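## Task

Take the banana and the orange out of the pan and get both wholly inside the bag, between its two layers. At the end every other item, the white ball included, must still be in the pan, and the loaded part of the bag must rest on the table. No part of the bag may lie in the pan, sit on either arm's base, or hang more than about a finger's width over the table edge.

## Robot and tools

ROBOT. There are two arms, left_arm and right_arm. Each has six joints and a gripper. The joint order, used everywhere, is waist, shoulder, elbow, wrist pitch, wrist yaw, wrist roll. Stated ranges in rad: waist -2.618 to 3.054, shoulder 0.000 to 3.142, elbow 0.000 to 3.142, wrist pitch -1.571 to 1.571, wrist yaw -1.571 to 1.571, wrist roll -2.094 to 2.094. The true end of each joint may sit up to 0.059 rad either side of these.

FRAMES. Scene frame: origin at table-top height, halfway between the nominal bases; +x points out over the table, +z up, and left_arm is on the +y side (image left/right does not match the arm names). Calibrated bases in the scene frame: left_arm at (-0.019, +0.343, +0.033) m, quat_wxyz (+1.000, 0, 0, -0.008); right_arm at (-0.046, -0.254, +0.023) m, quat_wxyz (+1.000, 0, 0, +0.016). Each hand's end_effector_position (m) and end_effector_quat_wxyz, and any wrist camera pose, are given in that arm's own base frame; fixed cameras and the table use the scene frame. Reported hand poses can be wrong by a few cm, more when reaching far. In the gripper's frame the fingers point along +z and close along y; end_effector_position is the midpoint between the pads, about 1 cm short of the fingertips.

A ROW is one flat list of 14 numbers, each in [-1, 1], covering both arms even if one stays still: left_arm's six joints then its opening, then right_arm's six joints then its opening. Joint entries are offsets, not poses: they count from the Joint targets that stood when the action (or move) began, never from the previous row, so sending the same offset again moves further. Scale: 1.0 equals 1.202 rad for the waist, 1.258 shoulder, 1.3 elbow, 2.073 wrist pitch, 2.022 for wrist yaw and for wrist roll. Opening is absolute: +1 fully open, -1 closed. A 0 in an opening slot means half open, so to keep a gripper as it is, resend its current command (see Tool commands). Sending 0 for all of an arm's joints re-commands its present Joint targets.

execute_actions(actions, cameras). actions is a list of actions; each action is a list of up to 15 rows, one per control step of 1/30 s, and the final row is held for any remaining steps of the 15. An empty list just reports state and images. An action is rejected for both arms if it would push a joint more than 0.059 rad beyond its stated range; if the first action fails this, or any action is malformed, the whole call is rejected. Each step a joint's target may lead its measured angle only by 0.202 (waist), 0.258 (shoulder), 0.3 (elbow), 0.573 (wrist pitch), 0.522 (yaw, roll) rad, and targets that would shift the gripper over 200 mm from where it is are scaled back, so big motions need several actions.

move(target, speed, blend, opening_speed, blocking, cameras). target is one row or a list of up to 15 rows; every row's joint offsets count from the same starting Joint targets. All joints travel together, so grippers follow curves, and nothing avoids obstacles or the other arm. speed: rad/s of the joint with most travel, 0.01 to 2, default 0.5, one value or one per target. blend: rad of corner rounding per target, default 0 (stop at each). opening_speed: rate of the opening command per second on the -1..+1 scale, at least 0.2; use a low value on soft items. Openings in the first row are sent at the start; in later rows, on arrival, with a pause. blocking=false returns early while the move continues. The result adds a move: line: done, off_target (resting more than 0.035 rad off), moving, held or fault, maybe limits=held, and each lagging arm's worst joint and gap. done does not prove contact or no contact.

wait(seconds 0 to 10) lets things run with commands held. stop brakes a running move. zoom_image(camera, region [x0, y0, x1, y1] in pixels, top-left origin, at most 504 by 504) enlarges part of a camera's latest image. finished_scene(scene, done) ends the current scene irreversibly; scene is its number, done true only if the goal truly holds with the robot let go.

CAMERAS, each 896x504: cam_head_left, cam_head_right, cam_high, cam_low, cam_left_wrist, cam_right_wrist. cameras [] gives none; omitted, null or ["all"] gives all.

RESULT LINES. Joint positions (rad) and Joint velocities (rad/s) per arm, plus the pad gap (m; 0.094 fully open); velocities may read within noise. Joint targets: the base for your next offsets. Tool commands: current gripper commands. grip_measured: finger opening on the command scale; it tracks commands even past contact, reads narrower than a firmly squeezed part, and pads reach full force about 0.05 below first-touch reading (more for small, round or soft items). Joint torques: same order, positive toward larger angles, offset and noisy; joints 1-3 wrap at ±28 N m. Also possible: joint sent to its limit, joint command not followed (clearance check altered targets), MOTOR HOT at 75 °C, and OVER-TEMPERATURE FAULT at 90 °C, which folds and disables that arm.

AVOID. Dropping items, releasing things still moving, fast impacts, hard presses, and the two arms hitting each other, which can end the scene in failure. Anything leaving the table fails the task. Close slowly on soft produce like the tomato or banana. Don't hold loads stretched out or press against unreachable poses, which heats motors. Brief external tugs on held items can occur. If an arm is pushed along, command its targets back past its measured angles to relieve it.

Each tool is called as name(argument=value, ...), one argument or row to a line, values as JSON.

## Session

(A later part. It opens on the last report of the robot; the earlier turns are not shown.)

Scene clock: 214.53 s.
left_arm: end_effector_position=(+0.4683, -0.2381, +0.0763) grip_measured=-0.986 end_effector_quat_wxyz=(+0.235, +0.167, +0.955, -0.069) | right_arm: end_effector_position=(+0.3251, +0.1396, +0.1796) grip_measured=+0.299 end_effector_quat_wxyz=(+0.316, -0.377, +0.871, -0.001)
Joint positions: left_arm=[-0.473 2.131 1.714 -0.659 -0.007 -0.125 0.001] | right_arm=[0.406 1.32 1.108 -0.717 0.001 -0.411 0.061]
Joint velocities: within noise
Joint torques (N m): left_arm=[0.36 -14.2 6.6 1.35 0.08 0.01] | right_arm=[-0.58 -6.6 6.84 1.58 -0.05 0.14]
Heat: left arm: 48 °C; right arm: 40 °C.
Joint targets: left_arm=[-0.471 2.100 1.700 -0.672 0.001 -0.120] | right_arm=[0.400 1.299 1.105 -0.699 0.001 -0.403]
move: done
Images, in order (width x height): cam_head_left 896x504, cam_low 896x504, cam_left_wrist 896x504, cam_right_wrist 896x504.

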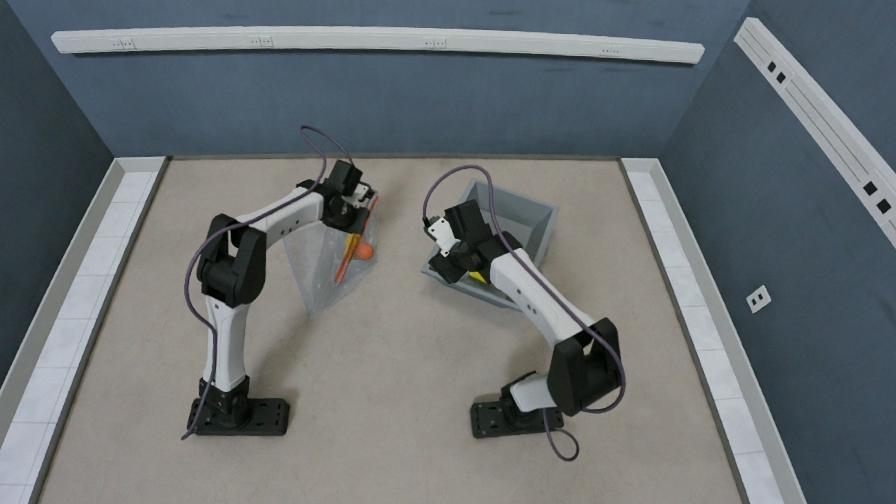

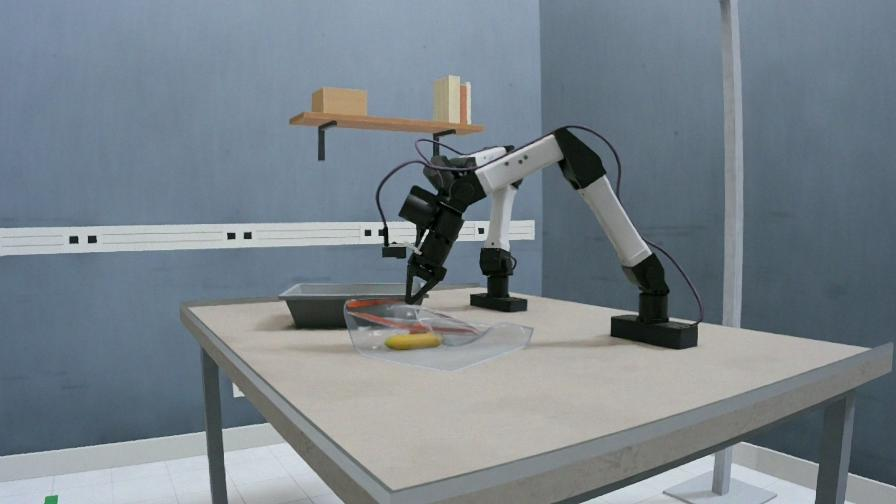

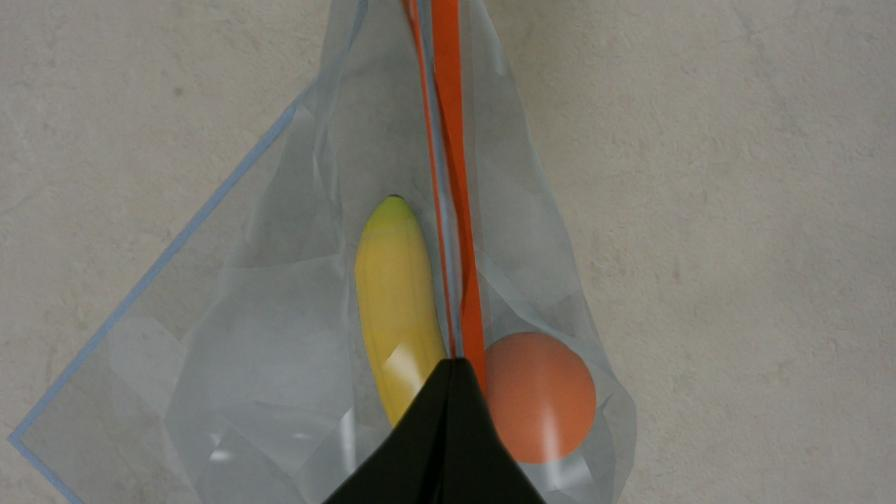

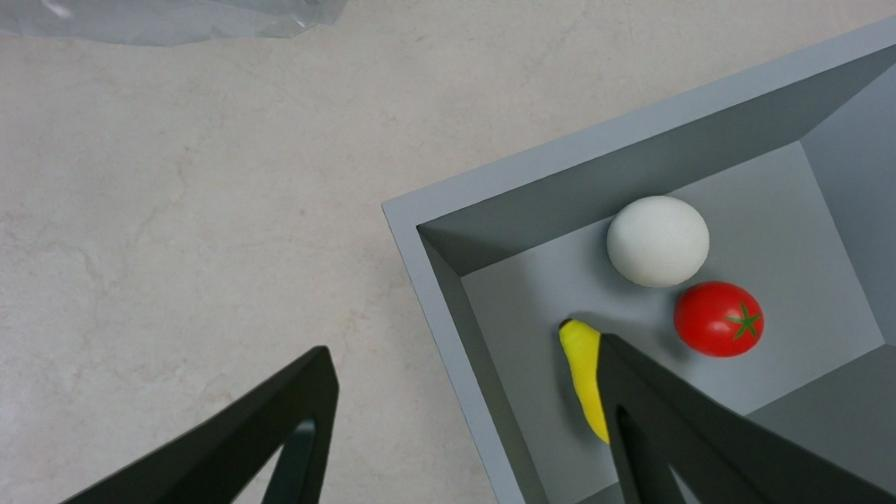

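move(
  target=[0.0294, -0.1057, -0.1208, 0.0125, 0, 0, -1, 0.078, 0.8156, 0.8177, -0.0695, 0, 0.644, 0.1],
  speed=0.7,
  cameras=["cam_head_left","cam_left_wrist","cam_right_wrist","cam_low"],
)

zoom_image(
  camera="cam_head_left",
  region=[230, 150, 450, 330],
)

zoom_image(
  camera="cam_low",
  region=[280, 180, 560, 380],
)

Scene clock: 219.73 s.
left_arm: end_effector_position=(+0.4419, -0.2077, +0.0822) grip_measured=-0.986 end_effector_quat_wxyz=(+0.224, +0.152, +0.961, -0.062) | right_arm: end_effector_position=(+0.5117, +0.2716, +0.1135) grip_measured=+0.101 end_effector_quat_wxyz=(+0.210, +0.193, +0.943, +0.172)
Joint positions: left_arm=[-0.442 2.002 1.555 -0.654 -0.007 -0.125 0.001] | right_arm=[0.488 2.317 2.14 -0.844 0.001 0.892 0.052]
Joint velocities: within noise
Joint torques (N m): left_arm=[0.73 -13.38 6.69 1.52 0.08 0] | right_arm=[0.55 -12.11 9.7 1.24 0.01 0.1]
Heat: left arm: 48 °C; right arm: 40 °C.
Joint targets: left_arm=[-0.435 1.967 1.543 -0.646 0.001 -0.120] | right_arm=[0.494 2.326 2.168 -0.843 0.001 0.899]
move: done
Images, in order (width x height): cam_head_left 896x504, cam_low 896x504, cam_left_wrist 896x504, cam_right_wrist 896x504.

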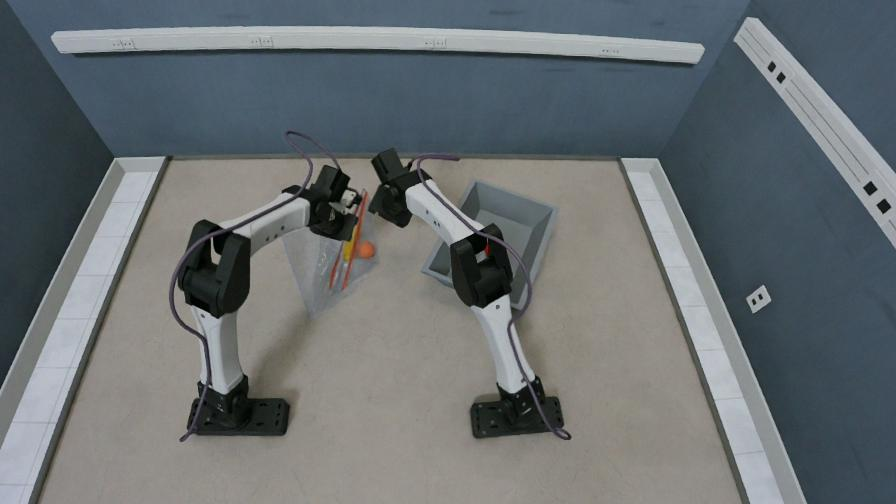

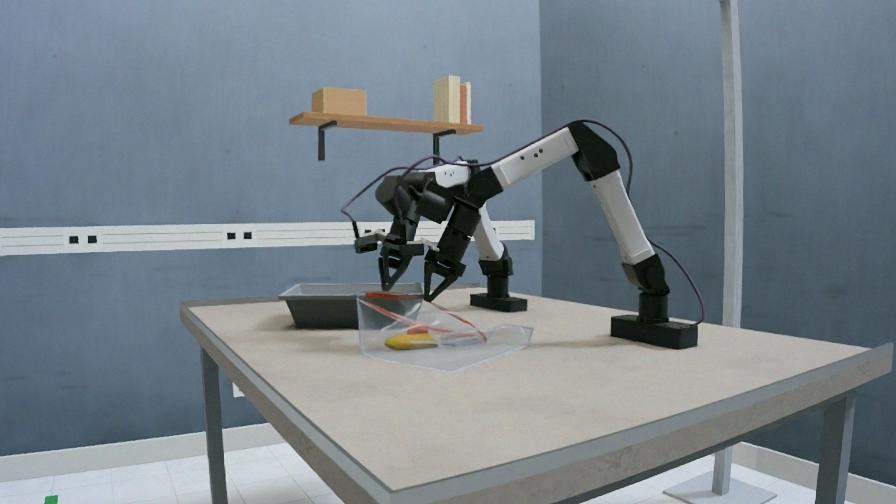

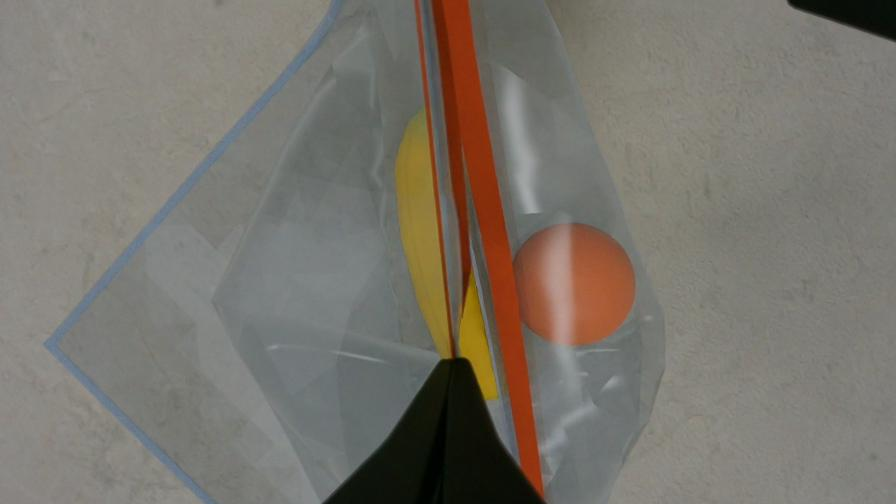

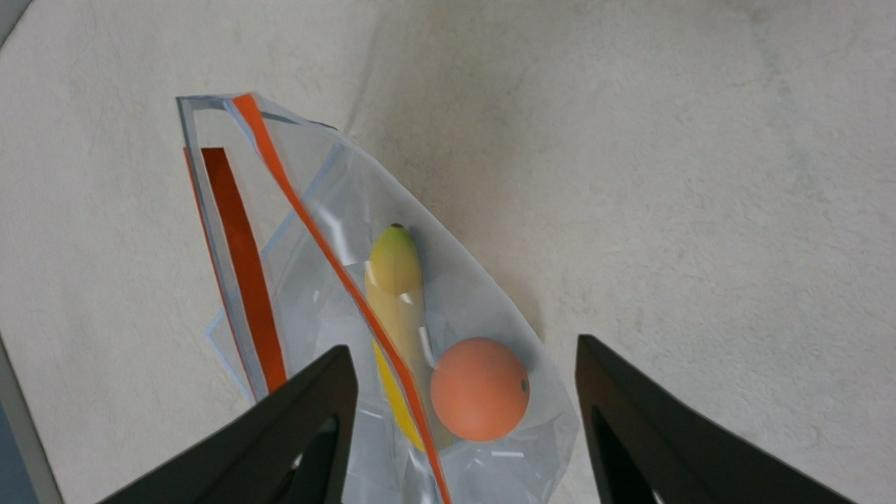

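Scaled by 2.291 from the camera's 896x504 image, which has a finer 1280x720 frame.

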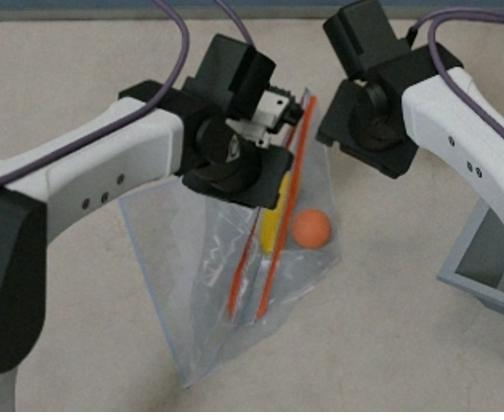

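Scaled by 1.800 from the camera's 896x504 image, which has a finer 1280x720 frame.

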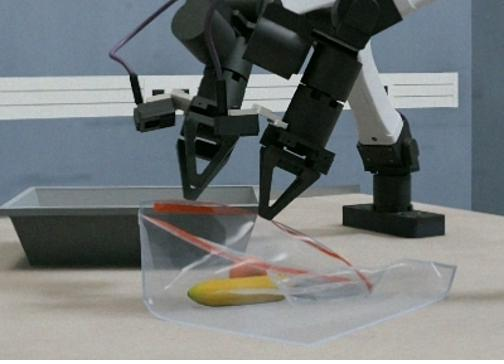

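move(
  target=[0, 0, 0, 0, 0, 0, -1, 0.0607, 0.1794, 0.2046, -0.0188, 0, -0.0282, -0.15],
  speed=0.4,
  cameras=["cam_left_wrist","cam_right_wrist","cam_low"],
)

zoom_image(
  camera="cam_low",
  region=[320, 220, 520, 380],
)

Scene clock: 222.83 s.
left_arm: end_effector_position=(+0.4450, -0.2024, +0.0840) grip_measured=-0.986 end_effector_quat_wxyz=(+0.227, +0.146, +0.961, -0.061) | right_arm: end_effector_position=(+0.5225, +0.3269, +0.0787) grip_measured=-0.149 end_effector_quat_wxyz=(+0.206, +0.140, +0.953, +0.174)
Joint positions: left_arm=[-0.43 1.998 1.554 -0.652 -0.009 -0.126 0.001] | right_arm=[0.56 2.54 2.403 -0.887 0.003 0.85 0.04]
Joint velocities: within noise
Joint torques (N m): left_arm=[-0.27 -13.11 6.71 1.51 0.1 0.02] | right_arm=[0.75 -13.16 9.8 1.27 0 -0.07]
Heat: left arm: 48 °C; right arm: 41 °C.
Joint targets: left_arm=[-0.435 1.967 1.543 -0.647 0.001 -0.119] | right_arm=[0.567 2.551 2.434 -0.882 0.001 0.842]
move: done
Images, in order (width x height): cam_low 896x504, cam_left_wrist 896x504, cam_right_wrist 896x504.

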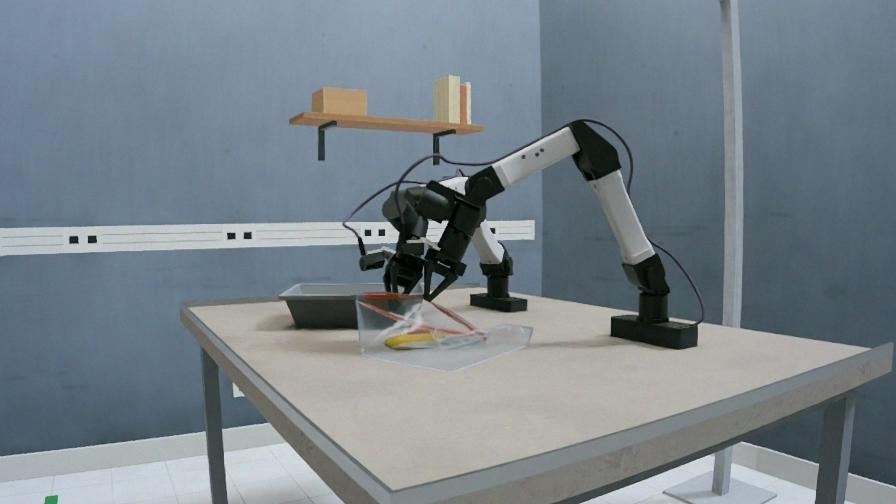

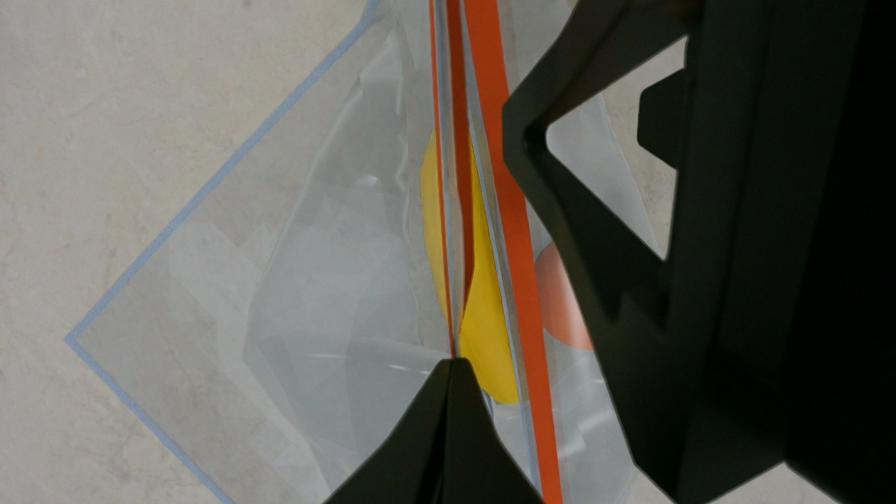

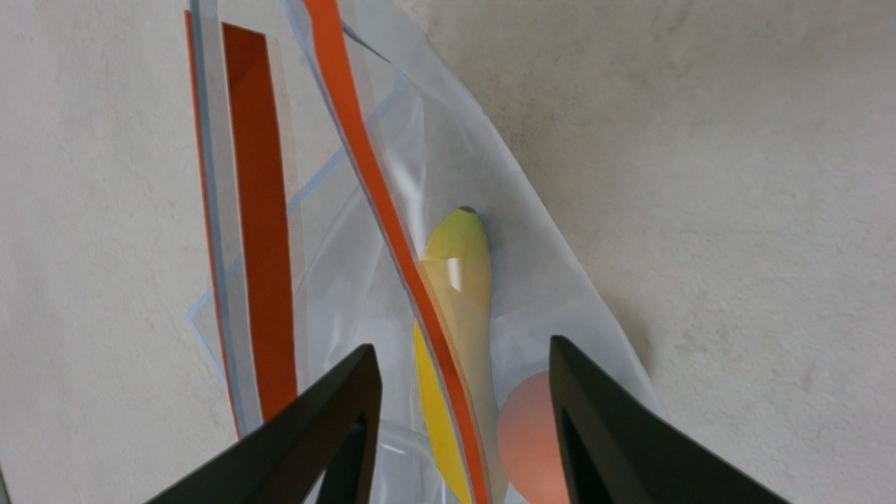

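Scaled by 2.520 from the camera's 896x504 image, which has a finer 1280x720 frame.

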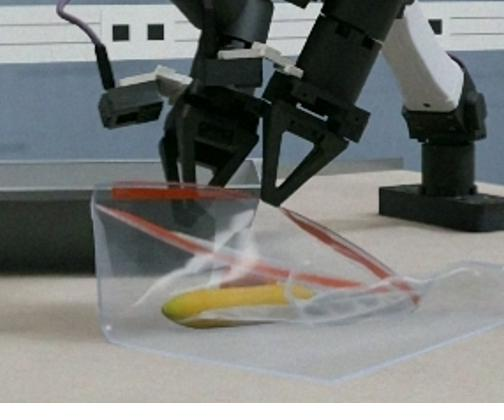

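move(
  target=[
    [0, 0, 0, 0, 0, 0, -1, 0.005, -0.0064, -0.1531, 0.0917, 0, 0, -0.15],
    [0, 0, 0, 0, 0, 0, -1, 0.005, -0.0064, -0.1531, 0.0917, 0, 0, -1],
  ],
  speed=0.3,
  opening_speed=1.0,
  cameras=["cam_left_wrist","cam_right_wrist","cam_low","cam_head_left"],
)

zoom_image(
  camera="cam_low",
  region=[320, 220, 520, 380],
)

Scene clock: 223.93 s.
left_arm: end_effector_position=(+0.4450, -0.2024, +0.0840) grip_measured=-0.986 end_effector_quat_wxyz=(+0.227, +0.146, +0.961, -0.061) | right_arm: end_effector_position=(+0.5232, +0.3273, +0.0798) grip_measured=-0.149 end_effector_quat_wxyz=(+0.208, +0.139, +0.952, +0.175)
Joint positions: left_arm=[-0.43 1.998 1.554 -0.652 -0.009 -0.126 0.001] | right_arm=[0.56 2.54 2.405 -0.885 0.003 0.85 0.04]
Joint velocities: within noise
Joint torques (N m): left_arm=[-0.25 -13.11 6.74 1.51 0.09 0.03] | right_arm=[0.05 -14.12 6.97 1.25 0.01 0.02]
Heat: left arm: 49 °C; right arm: 42 °C.
Joint targets: left_arm=[-0.435 1.967 1.543 -0.647 0.001 -0.119] | right_arm=[0.560 2.540 2.405 -0.884 0.003 0.850]
Tool commands: left_gripper/opening=-1.0 right_gripper/opening=-0.15
move: held (right_arm; a check stopped the path); path passed 0 of 2 targets; target 2's new numbers were not sent; limits=held; right_arm: the wrist pitch is farthest, 0.193 rad from its target
joint command not followed: on one or more control steps a check withheld the commanded joint targets of the right arm, and it was not sent them on those steps.
cause: the commanded joint targets, or the way to them, would bring a part of the robot too close to another arm (this arm's wrist (the part past the wrist pitch) and the left arm's wrist camera, at the place that arm is still heading or pushing toward).
Images, in order (width x height): cam_head_left 896x504, cam_low 896x504, cam_left_wrist 896x504, cam_right_wrist 896x504.

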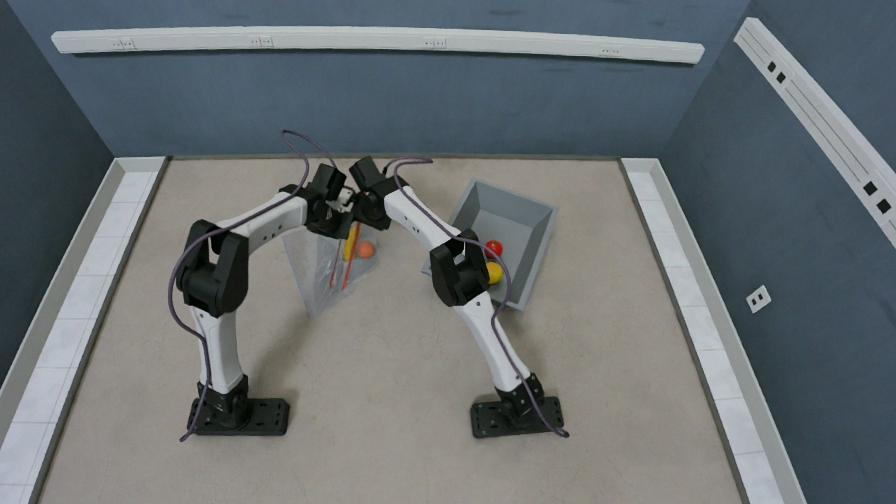

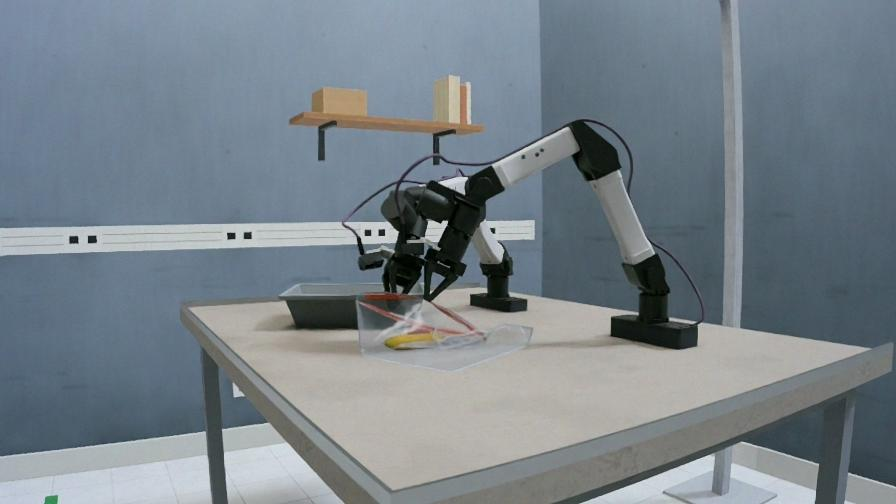

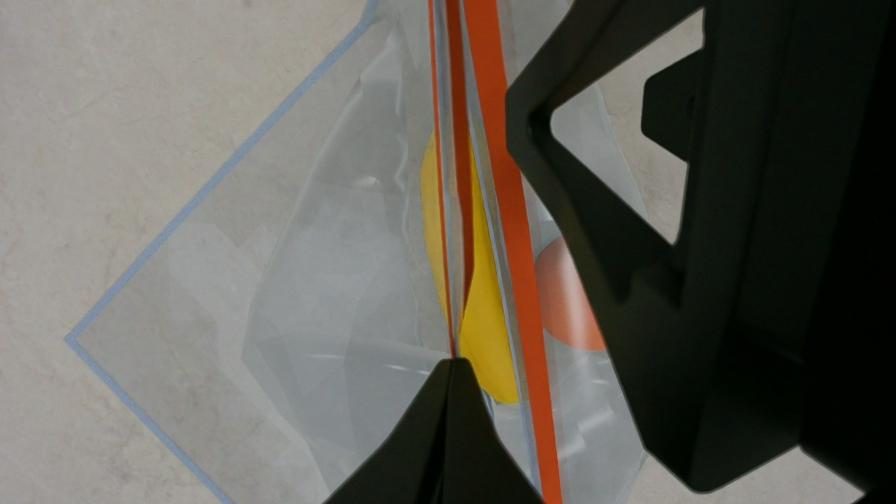

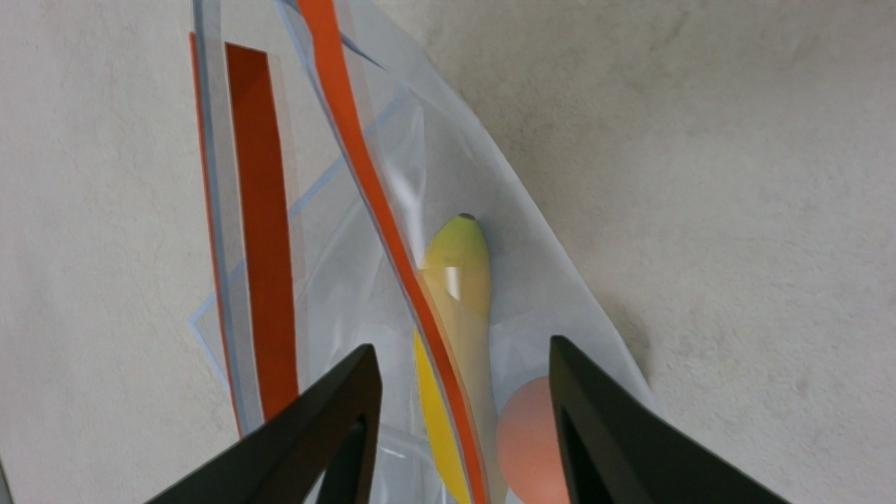

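Scaled by 2.520 from the camera's 896x504 image, which has a finer 1280x720 frame.

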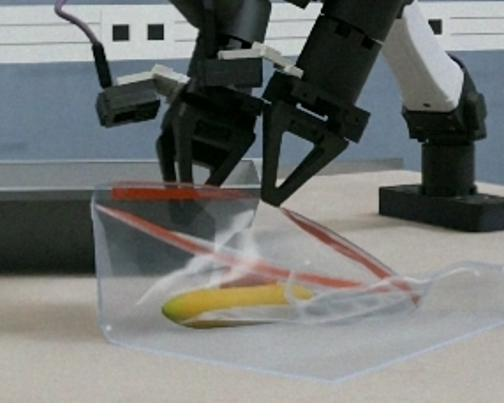

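move(
  target=[0, 0, 0, 0, 0, -0.45, -1, 0, 0, 0, 0, 0, 0, -0.15],
  speed=0.6,
  cameras=["cam_right_wrist"],
)

Scene clock: 226.70 s.
left_arm: end_effector_position=(+0.4450, -0.2024, +0.0840) grip_measured=-0.986 end_effector_quat_wxyz=(+0.179, -0.282, +0.930, -0.153) | right_arm: end_effector_position=(+0.5232, +0.3273, +0.0798) grip_measured=-0.149 end_effector_quat_wxyz=(+0.208, +0.139, +0.952, +0.175)
Joint positions: left_arm=[-0.43 1.998 1.554 -0.652 -0.009 -1.017 0.001] | right_arm=[0.56 2.54 2.405 -0.885 0.003 0.85 0.04]
Joint velocities: within noise
Joint torques (N m): left_arm=[-0.21 -13.11 6.71 1.48 0.03 -0.11] | right_arm=[0.02 -14.13 6.98 1.24 0.01 0.02]
Heat: left arm: 49 °C; right arm: 44 °C.
Joint targets: left_arm=[-0.435 1.967 1.543 -0.647 0.001 -1.029] | right_arm=[0.560 2.540 2.405 -0.884 0.003 0.850]
move: done
Images, in order (width x height): cam_right_wrist 896x504.

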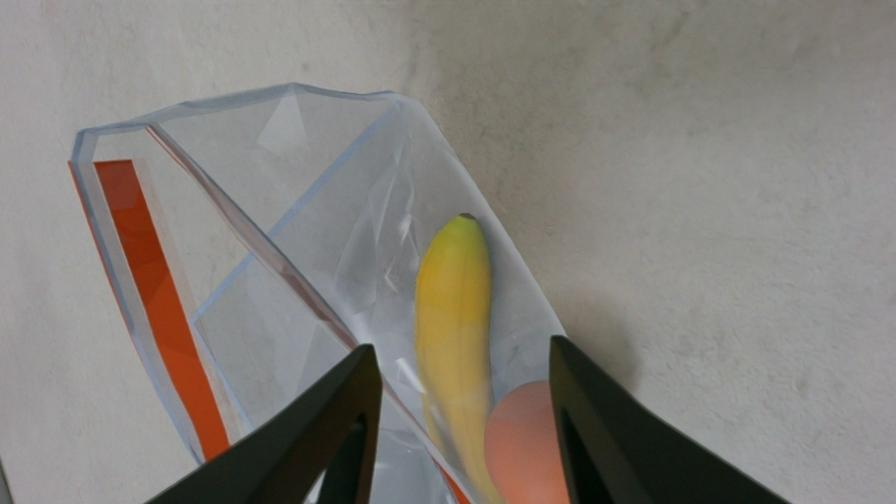

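execute_actions(
  actions=[],
  cameras=["cam_left_wrist","cam_low","cam_head_left"],
)

zoom_image(
  camera="cam_low",
  region=[320, 220, 520, 380],
)

zoom_image(
  camera="cam_head_left",
  region=[260, 150, 420, 330],
)

Scene clock: 227.10 s.
left_arm: end_effector_position=(+0.4450, -0.2024, +0.0840) grip_measured=-0.986 end_effector_quat_wxyz=(+0.179, -0.283, +0.930, -0.153) | right_arm: end_effector_position=(+0.5232, +0.3273, +0.0798) grip_measured=-0.149 end_effector_quat_wxyz=(+0.208, +0.139, +0.952, +0.175)
Joint positions: left_arm=[-0.43 1.998 1.554 -0.652 -0.009 -1.018 0.001] | right_arm=[0.56 2.54 2.405 -0.885 0.003 0.85 0.04]
Joint velocities: within noise
Joint torques (N m): left_arm=[-0.24 -13.09 6.71 1.47 0.04 -0.13] | right_arm=[0.02 -14.13 6.97 1.24 0.01 0.02]
Heat: left arm: 49 °C; right arm: 45 °C.
Joint targets: left_arm=[-0.435 1.967 1.543 -0.647 0.001 -1.030] | right_arm=[0.560 2.540 2.405 -0.884 0.003 0.850]
Tool commands: left_gripper/opening=-1.0 right_gripper/opening=-0.15
Images, in order (width x height): cam_head_left 896x504, cam_low 896x504, cam_left_wrist 896x504.

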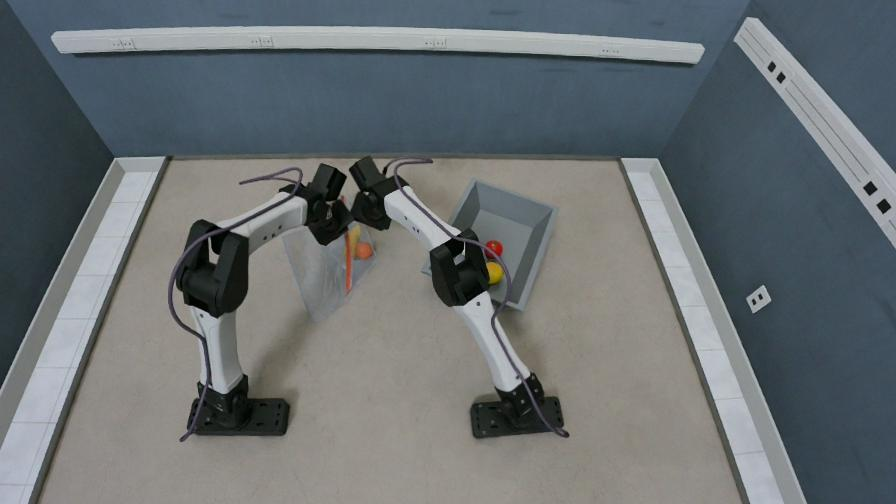

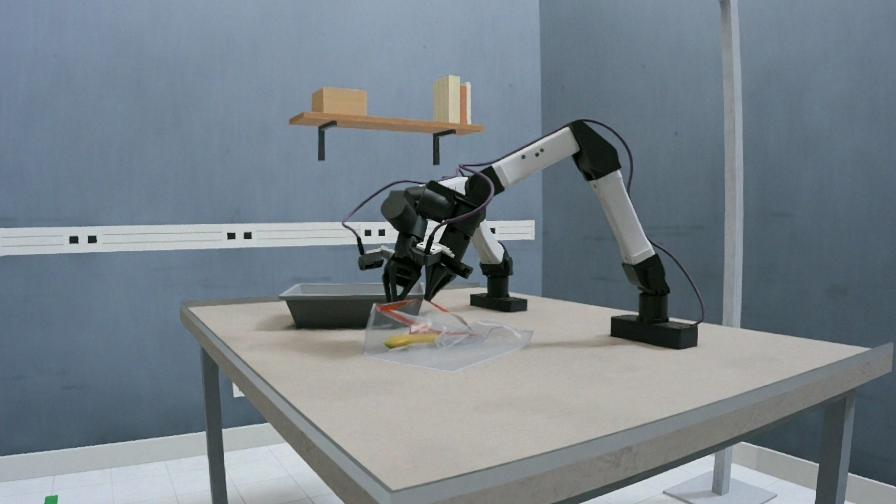

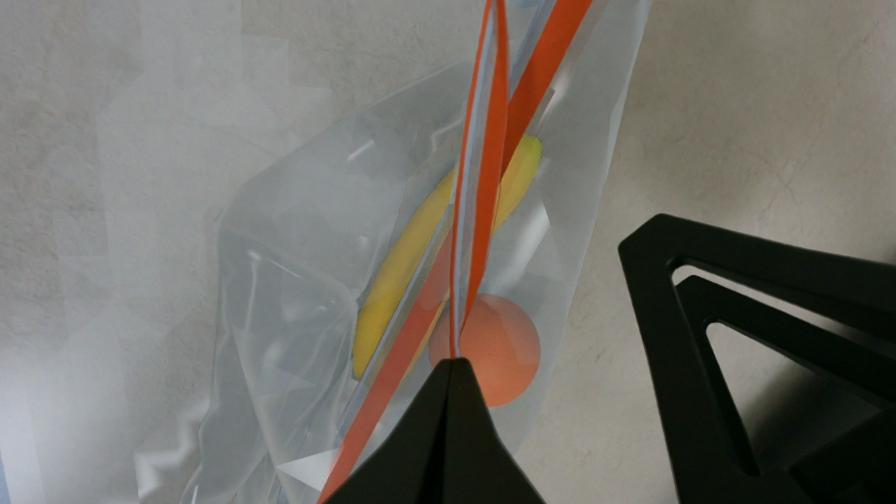

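Scaled by 2.520 from the camera's 896x504 image, which has a finer 1280x720 frame.

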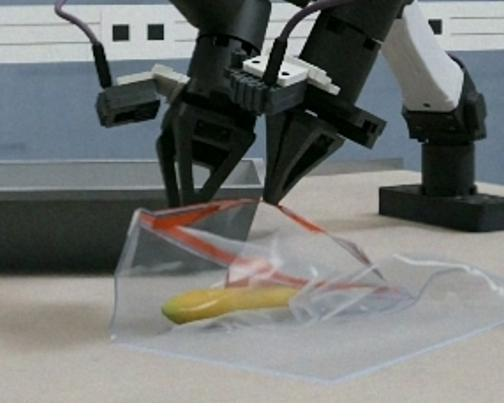

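Scaled by 2.800 from the camera's 896x504 image, which has a finer 1280x720 frame.

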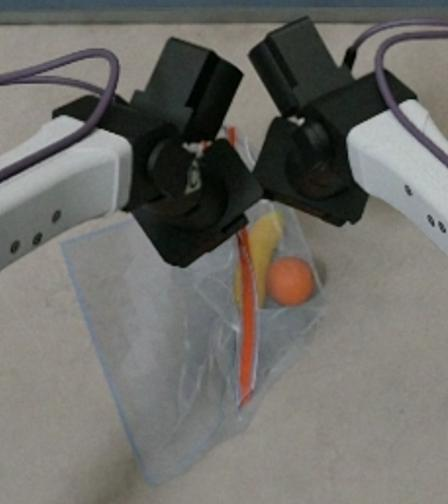

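move(
  target=[0.0449, -0.0176, 0.1231, -0.0873, 0, 0.2868, -1, 0, 0, 0, 0, 0, 0, -0.15],
  speed=0.4,
  cameras=["cam_left_wrist","cam_right_wrist","cam_low"],
)

zoom_image(
  camera="cam_low",
  region=[320, 220, 520, 380],
)

Scene clock: 230.60 s.
left_arm: end_effector_position=(+0.4497, -0.1823, +0.1211) grip_measured=-0.986 end_effector_quat_wxyz=(+0.209, -0.037, +0.973, -0.090) | right_arm: end_effector_position=(+0.5232, +0.3273, +0.0798) grip_measured=-0.149 end_effector_quat_wxyz=(+0.208, +0.139, +0.952, +0.175)
Joint positions: left_arm=[-0.388 1.978 1.68 -0.815 -0.009 -0.461 0.001] | right_arm=[0.56 2.54 2.405 -0.885 0.003 0.85 0.04]
Joint velocities: within noise
Joint torques (N m): left_arm=[0.75 -13.15 10.13 1.27 0.06 0.1] | right_arm=[0.05 -14.12 6.98 1.24 0.01 0.03]
Heat: left arm: 50 °C; right arm: 47 °C.
Joint targets: left_arm=[-0.382 1.944 1.703 -0.827 0.001 -0.449] | right_arm=[0.560 2.540 2.405 -0.884 0.003 0.850]
move: done
Images, in order (width x height): cam_low 896x504, cam_left_wrist 896x504, cam_right_wrist 896x504.

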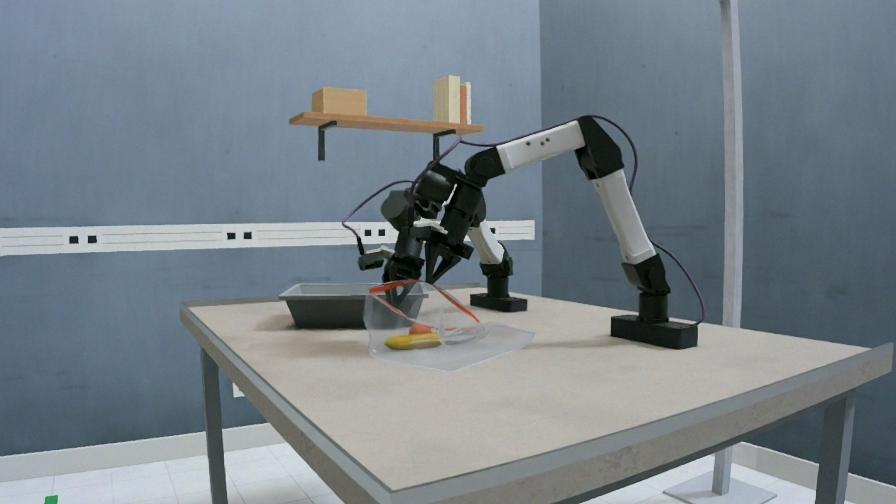

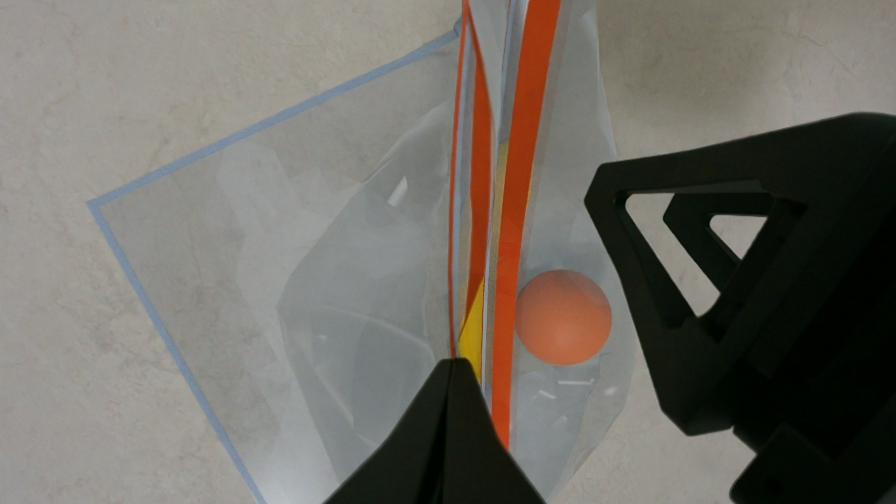

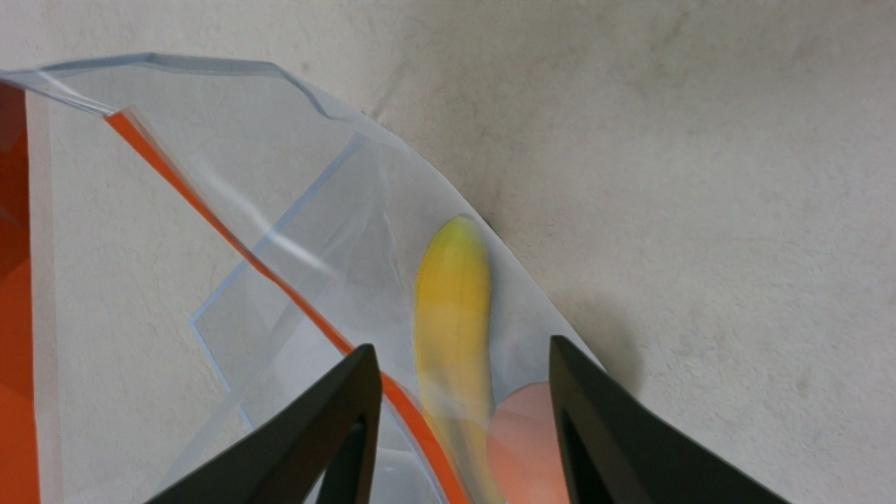

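Scaled by 2.520 from the camera's 896x504 image, which has a finer 1280x720 frame.

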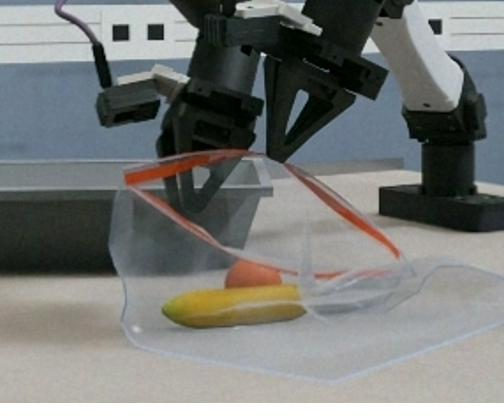

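move(
  target=[0, 0, 0, 0, 0, 0, -1, 0.0366, -0.0208, 0.003, 0.002, 0, -0.0628, -0.15],
  speed=0.4,
  cameras=["cam_left_wrist","cam_right_wrist"],
)

Scene clock: 233.13 s.
left_arm: end_effector_position=(+0.4495, -0.1822, +0.1210) grip_measured=-0.986 end_effector_quat_wxyz=(+0.209, -0.036, +0.973, -0.090) | right_arm: end_effector_position=(+0.5082, +0.3502, +0.0798) grip_measured=-0.149 end_effector_quat_wxyz=(+0.214, +0.062, +0.960, +0.167)
Joint positions: left_arm=[-0.388 1.978 1.68 -0.815 -0.009 -0.461 0.001] | right_arm=[0.604 2.54 2.405 -0.885 0.003 0.732 0.04]
Joint velocities: within noise
Joint torques (N m): left_arm=[0.69 -13.16 10.11 1.28 0.07 0.07] | right_arm=[-0.01 -16.46 7.36 1.29 0.01 -0.06]
Heat: left arm: 51 °C; right arm: 49 °C.
Joint targets: left_arm=[-0.382 1.944 1.703 -0.828 0.001 -0.450] | right_arm=[0.604 2.514 2.409 -0.880 0.003 0.723]
move: done
Images, in order (width x height): cam_left_wrist 896x504, cam_right_wrist 896x504.

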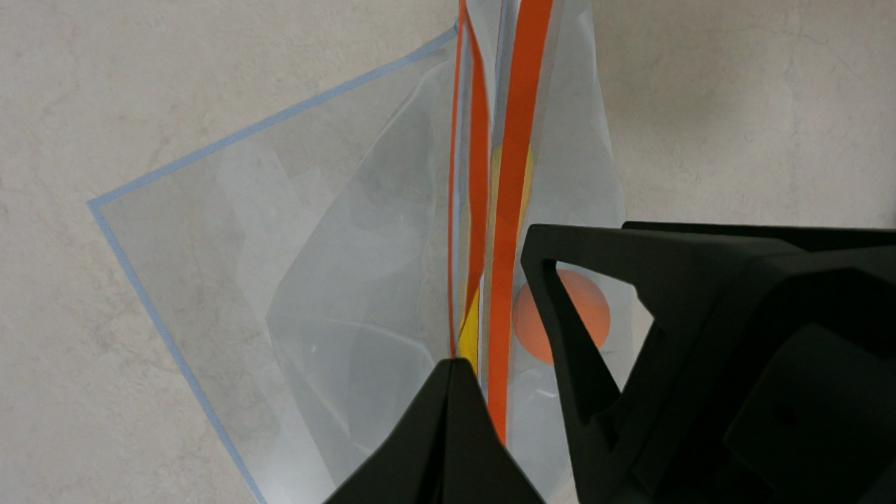

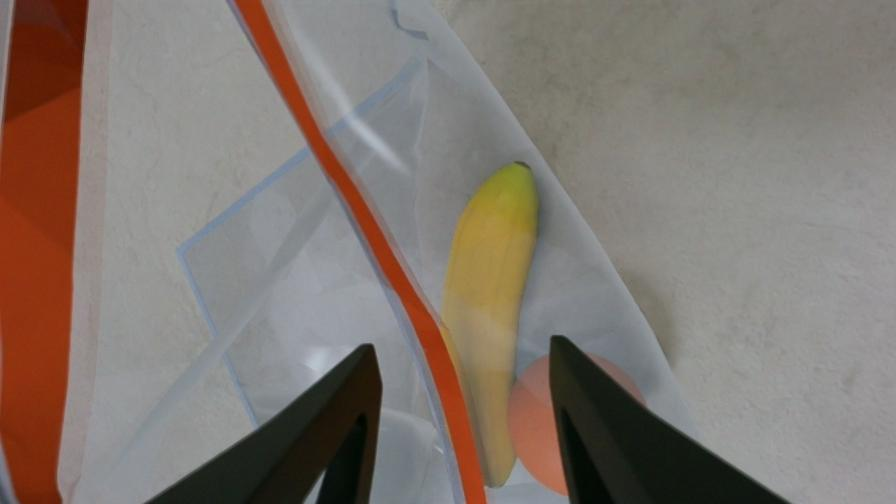

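move(
  target=[
    [0, 0, 0, 0, 0, 0, -1, 0, 0, -0.1223, 0.0772, 0, 0, -0.15],
    [0, 0, 0, 0, 0, 0, -1, 0, 0, -0.1223, 0.0772, 0, 0, -1],
  ],
  speed=0.3,
  opening_speed=1.0,
  cameras=["cam_left_wrist","cam_right_wrist","cam_low"],
)

zoom_image(
  camera="cam_low",
  region=[320, 220, 520, 380],
)

Scene clock: 234.37 s.
left_arm: end_effector_position=(+0.4495, -0.1822, +0.1210) grip_measured=-0.986 end_effector_quat_wxyz=(+0.209, -0.036, +0.973, -0.090) | right_arm: end_effector_position=(+0.5029, +0.3465, +0.0517) grip_measured=-0.149 end_effector_quat_wxyz=(+0.200, +0.062, +0.965, +0.156)
Joint positions: left_arm=[-0.388 1.978 1.68 -0.815 -0.009 -0.46 0.001] | right_arm=[0.604 2.541 2.313 -0.83 0.003 0.731 0.04]
Joint velocities: within noise
Joint torques (N m): left_arm=[0.73 -13.15 10.1 1.27 0.07 0.05] | right_arm=[0.02 -14.16 7.42 1.25 0.01 0.02]
Heat: left arm: 51 °C; right arm: 50 °C.
Joint targets: left_arm=[-0.382 1.944 1.703 -0.827 0.001 -0.449] | right_arm=[0.604 2.540 2.318 -0.824 0.003 0.731]
Tool commands: left_gripper/opening=-1.0 right_gripper/opening=-0.15
move: held (right_arm; a check stopped the path); path passed 0 of 2 targets; target 2's new numbers were not sent; limits=held; right_arm: the wrist pitch is farthest, 0.110 rad from its target
joint command not followed: on one or more control steps a check withheld the commanded joint targets of the right arm, and it was not sent them on those steps.
cause: the commanded joint targets, or the way to them, would bring a part of the robot too close to another arm (this arm's wrist (the part past the wrist pitch) and the left arm's gripper housing, along the way the arms are being sent, or toward where that arm still pushes).
Images, in order (width x height): cam_low 896x504, cam_left_wrist 896x504, cam_right_wrist 896x504.

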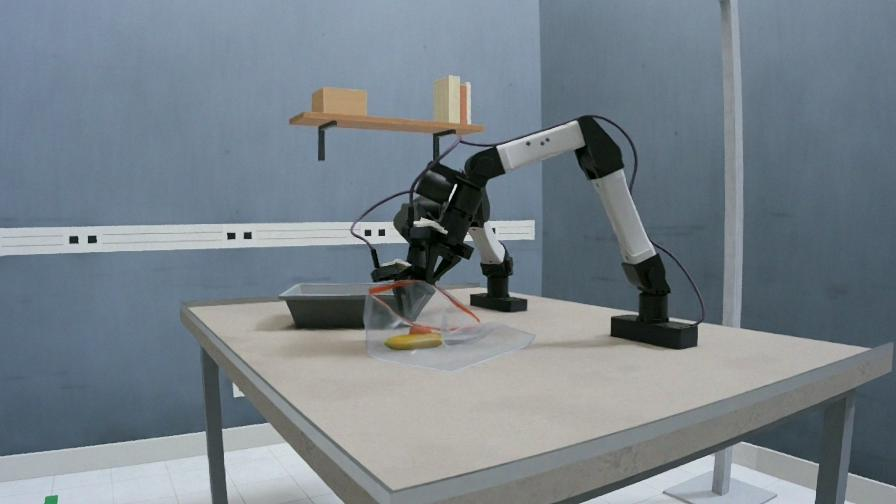

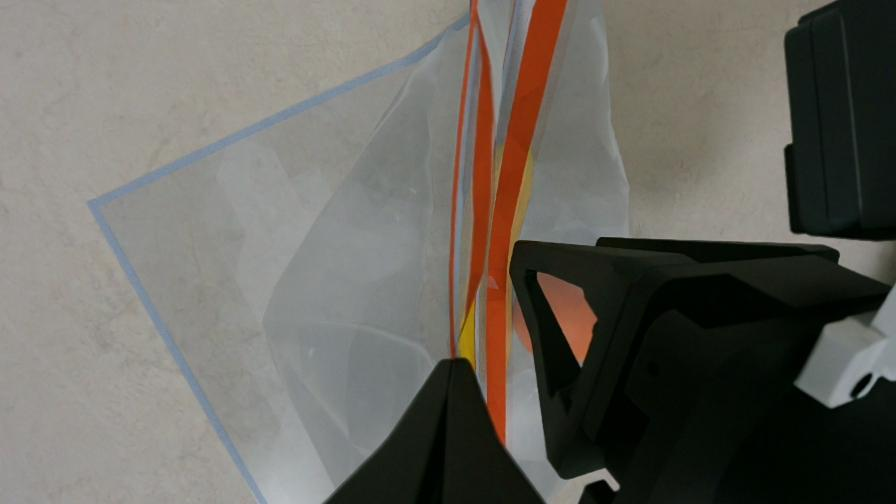

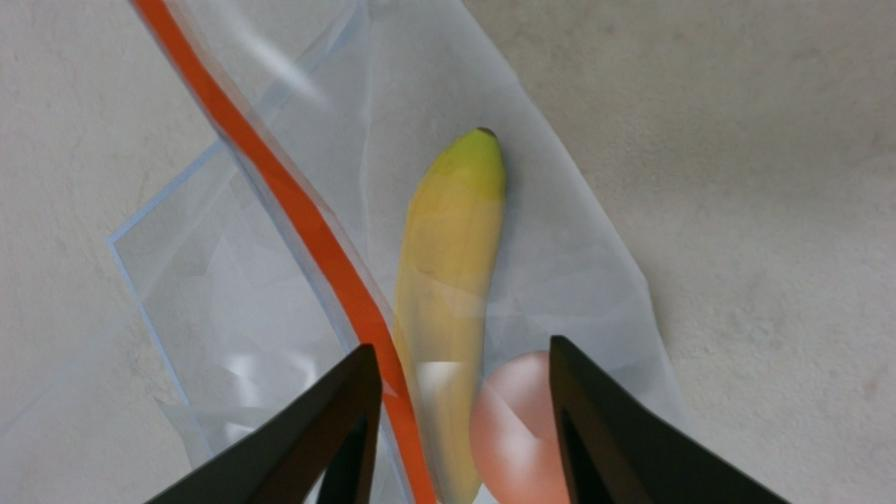

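Scaled by 2.520 from the camera's 896x504 image, which has a finer 1280x720 frame.

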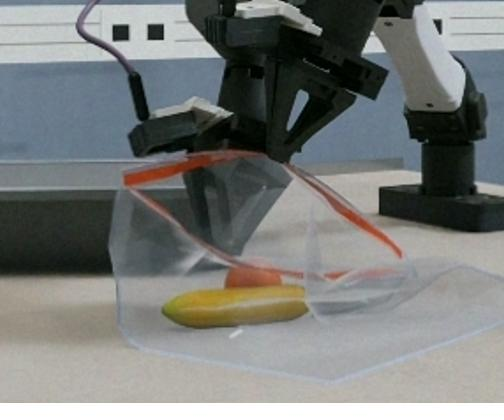

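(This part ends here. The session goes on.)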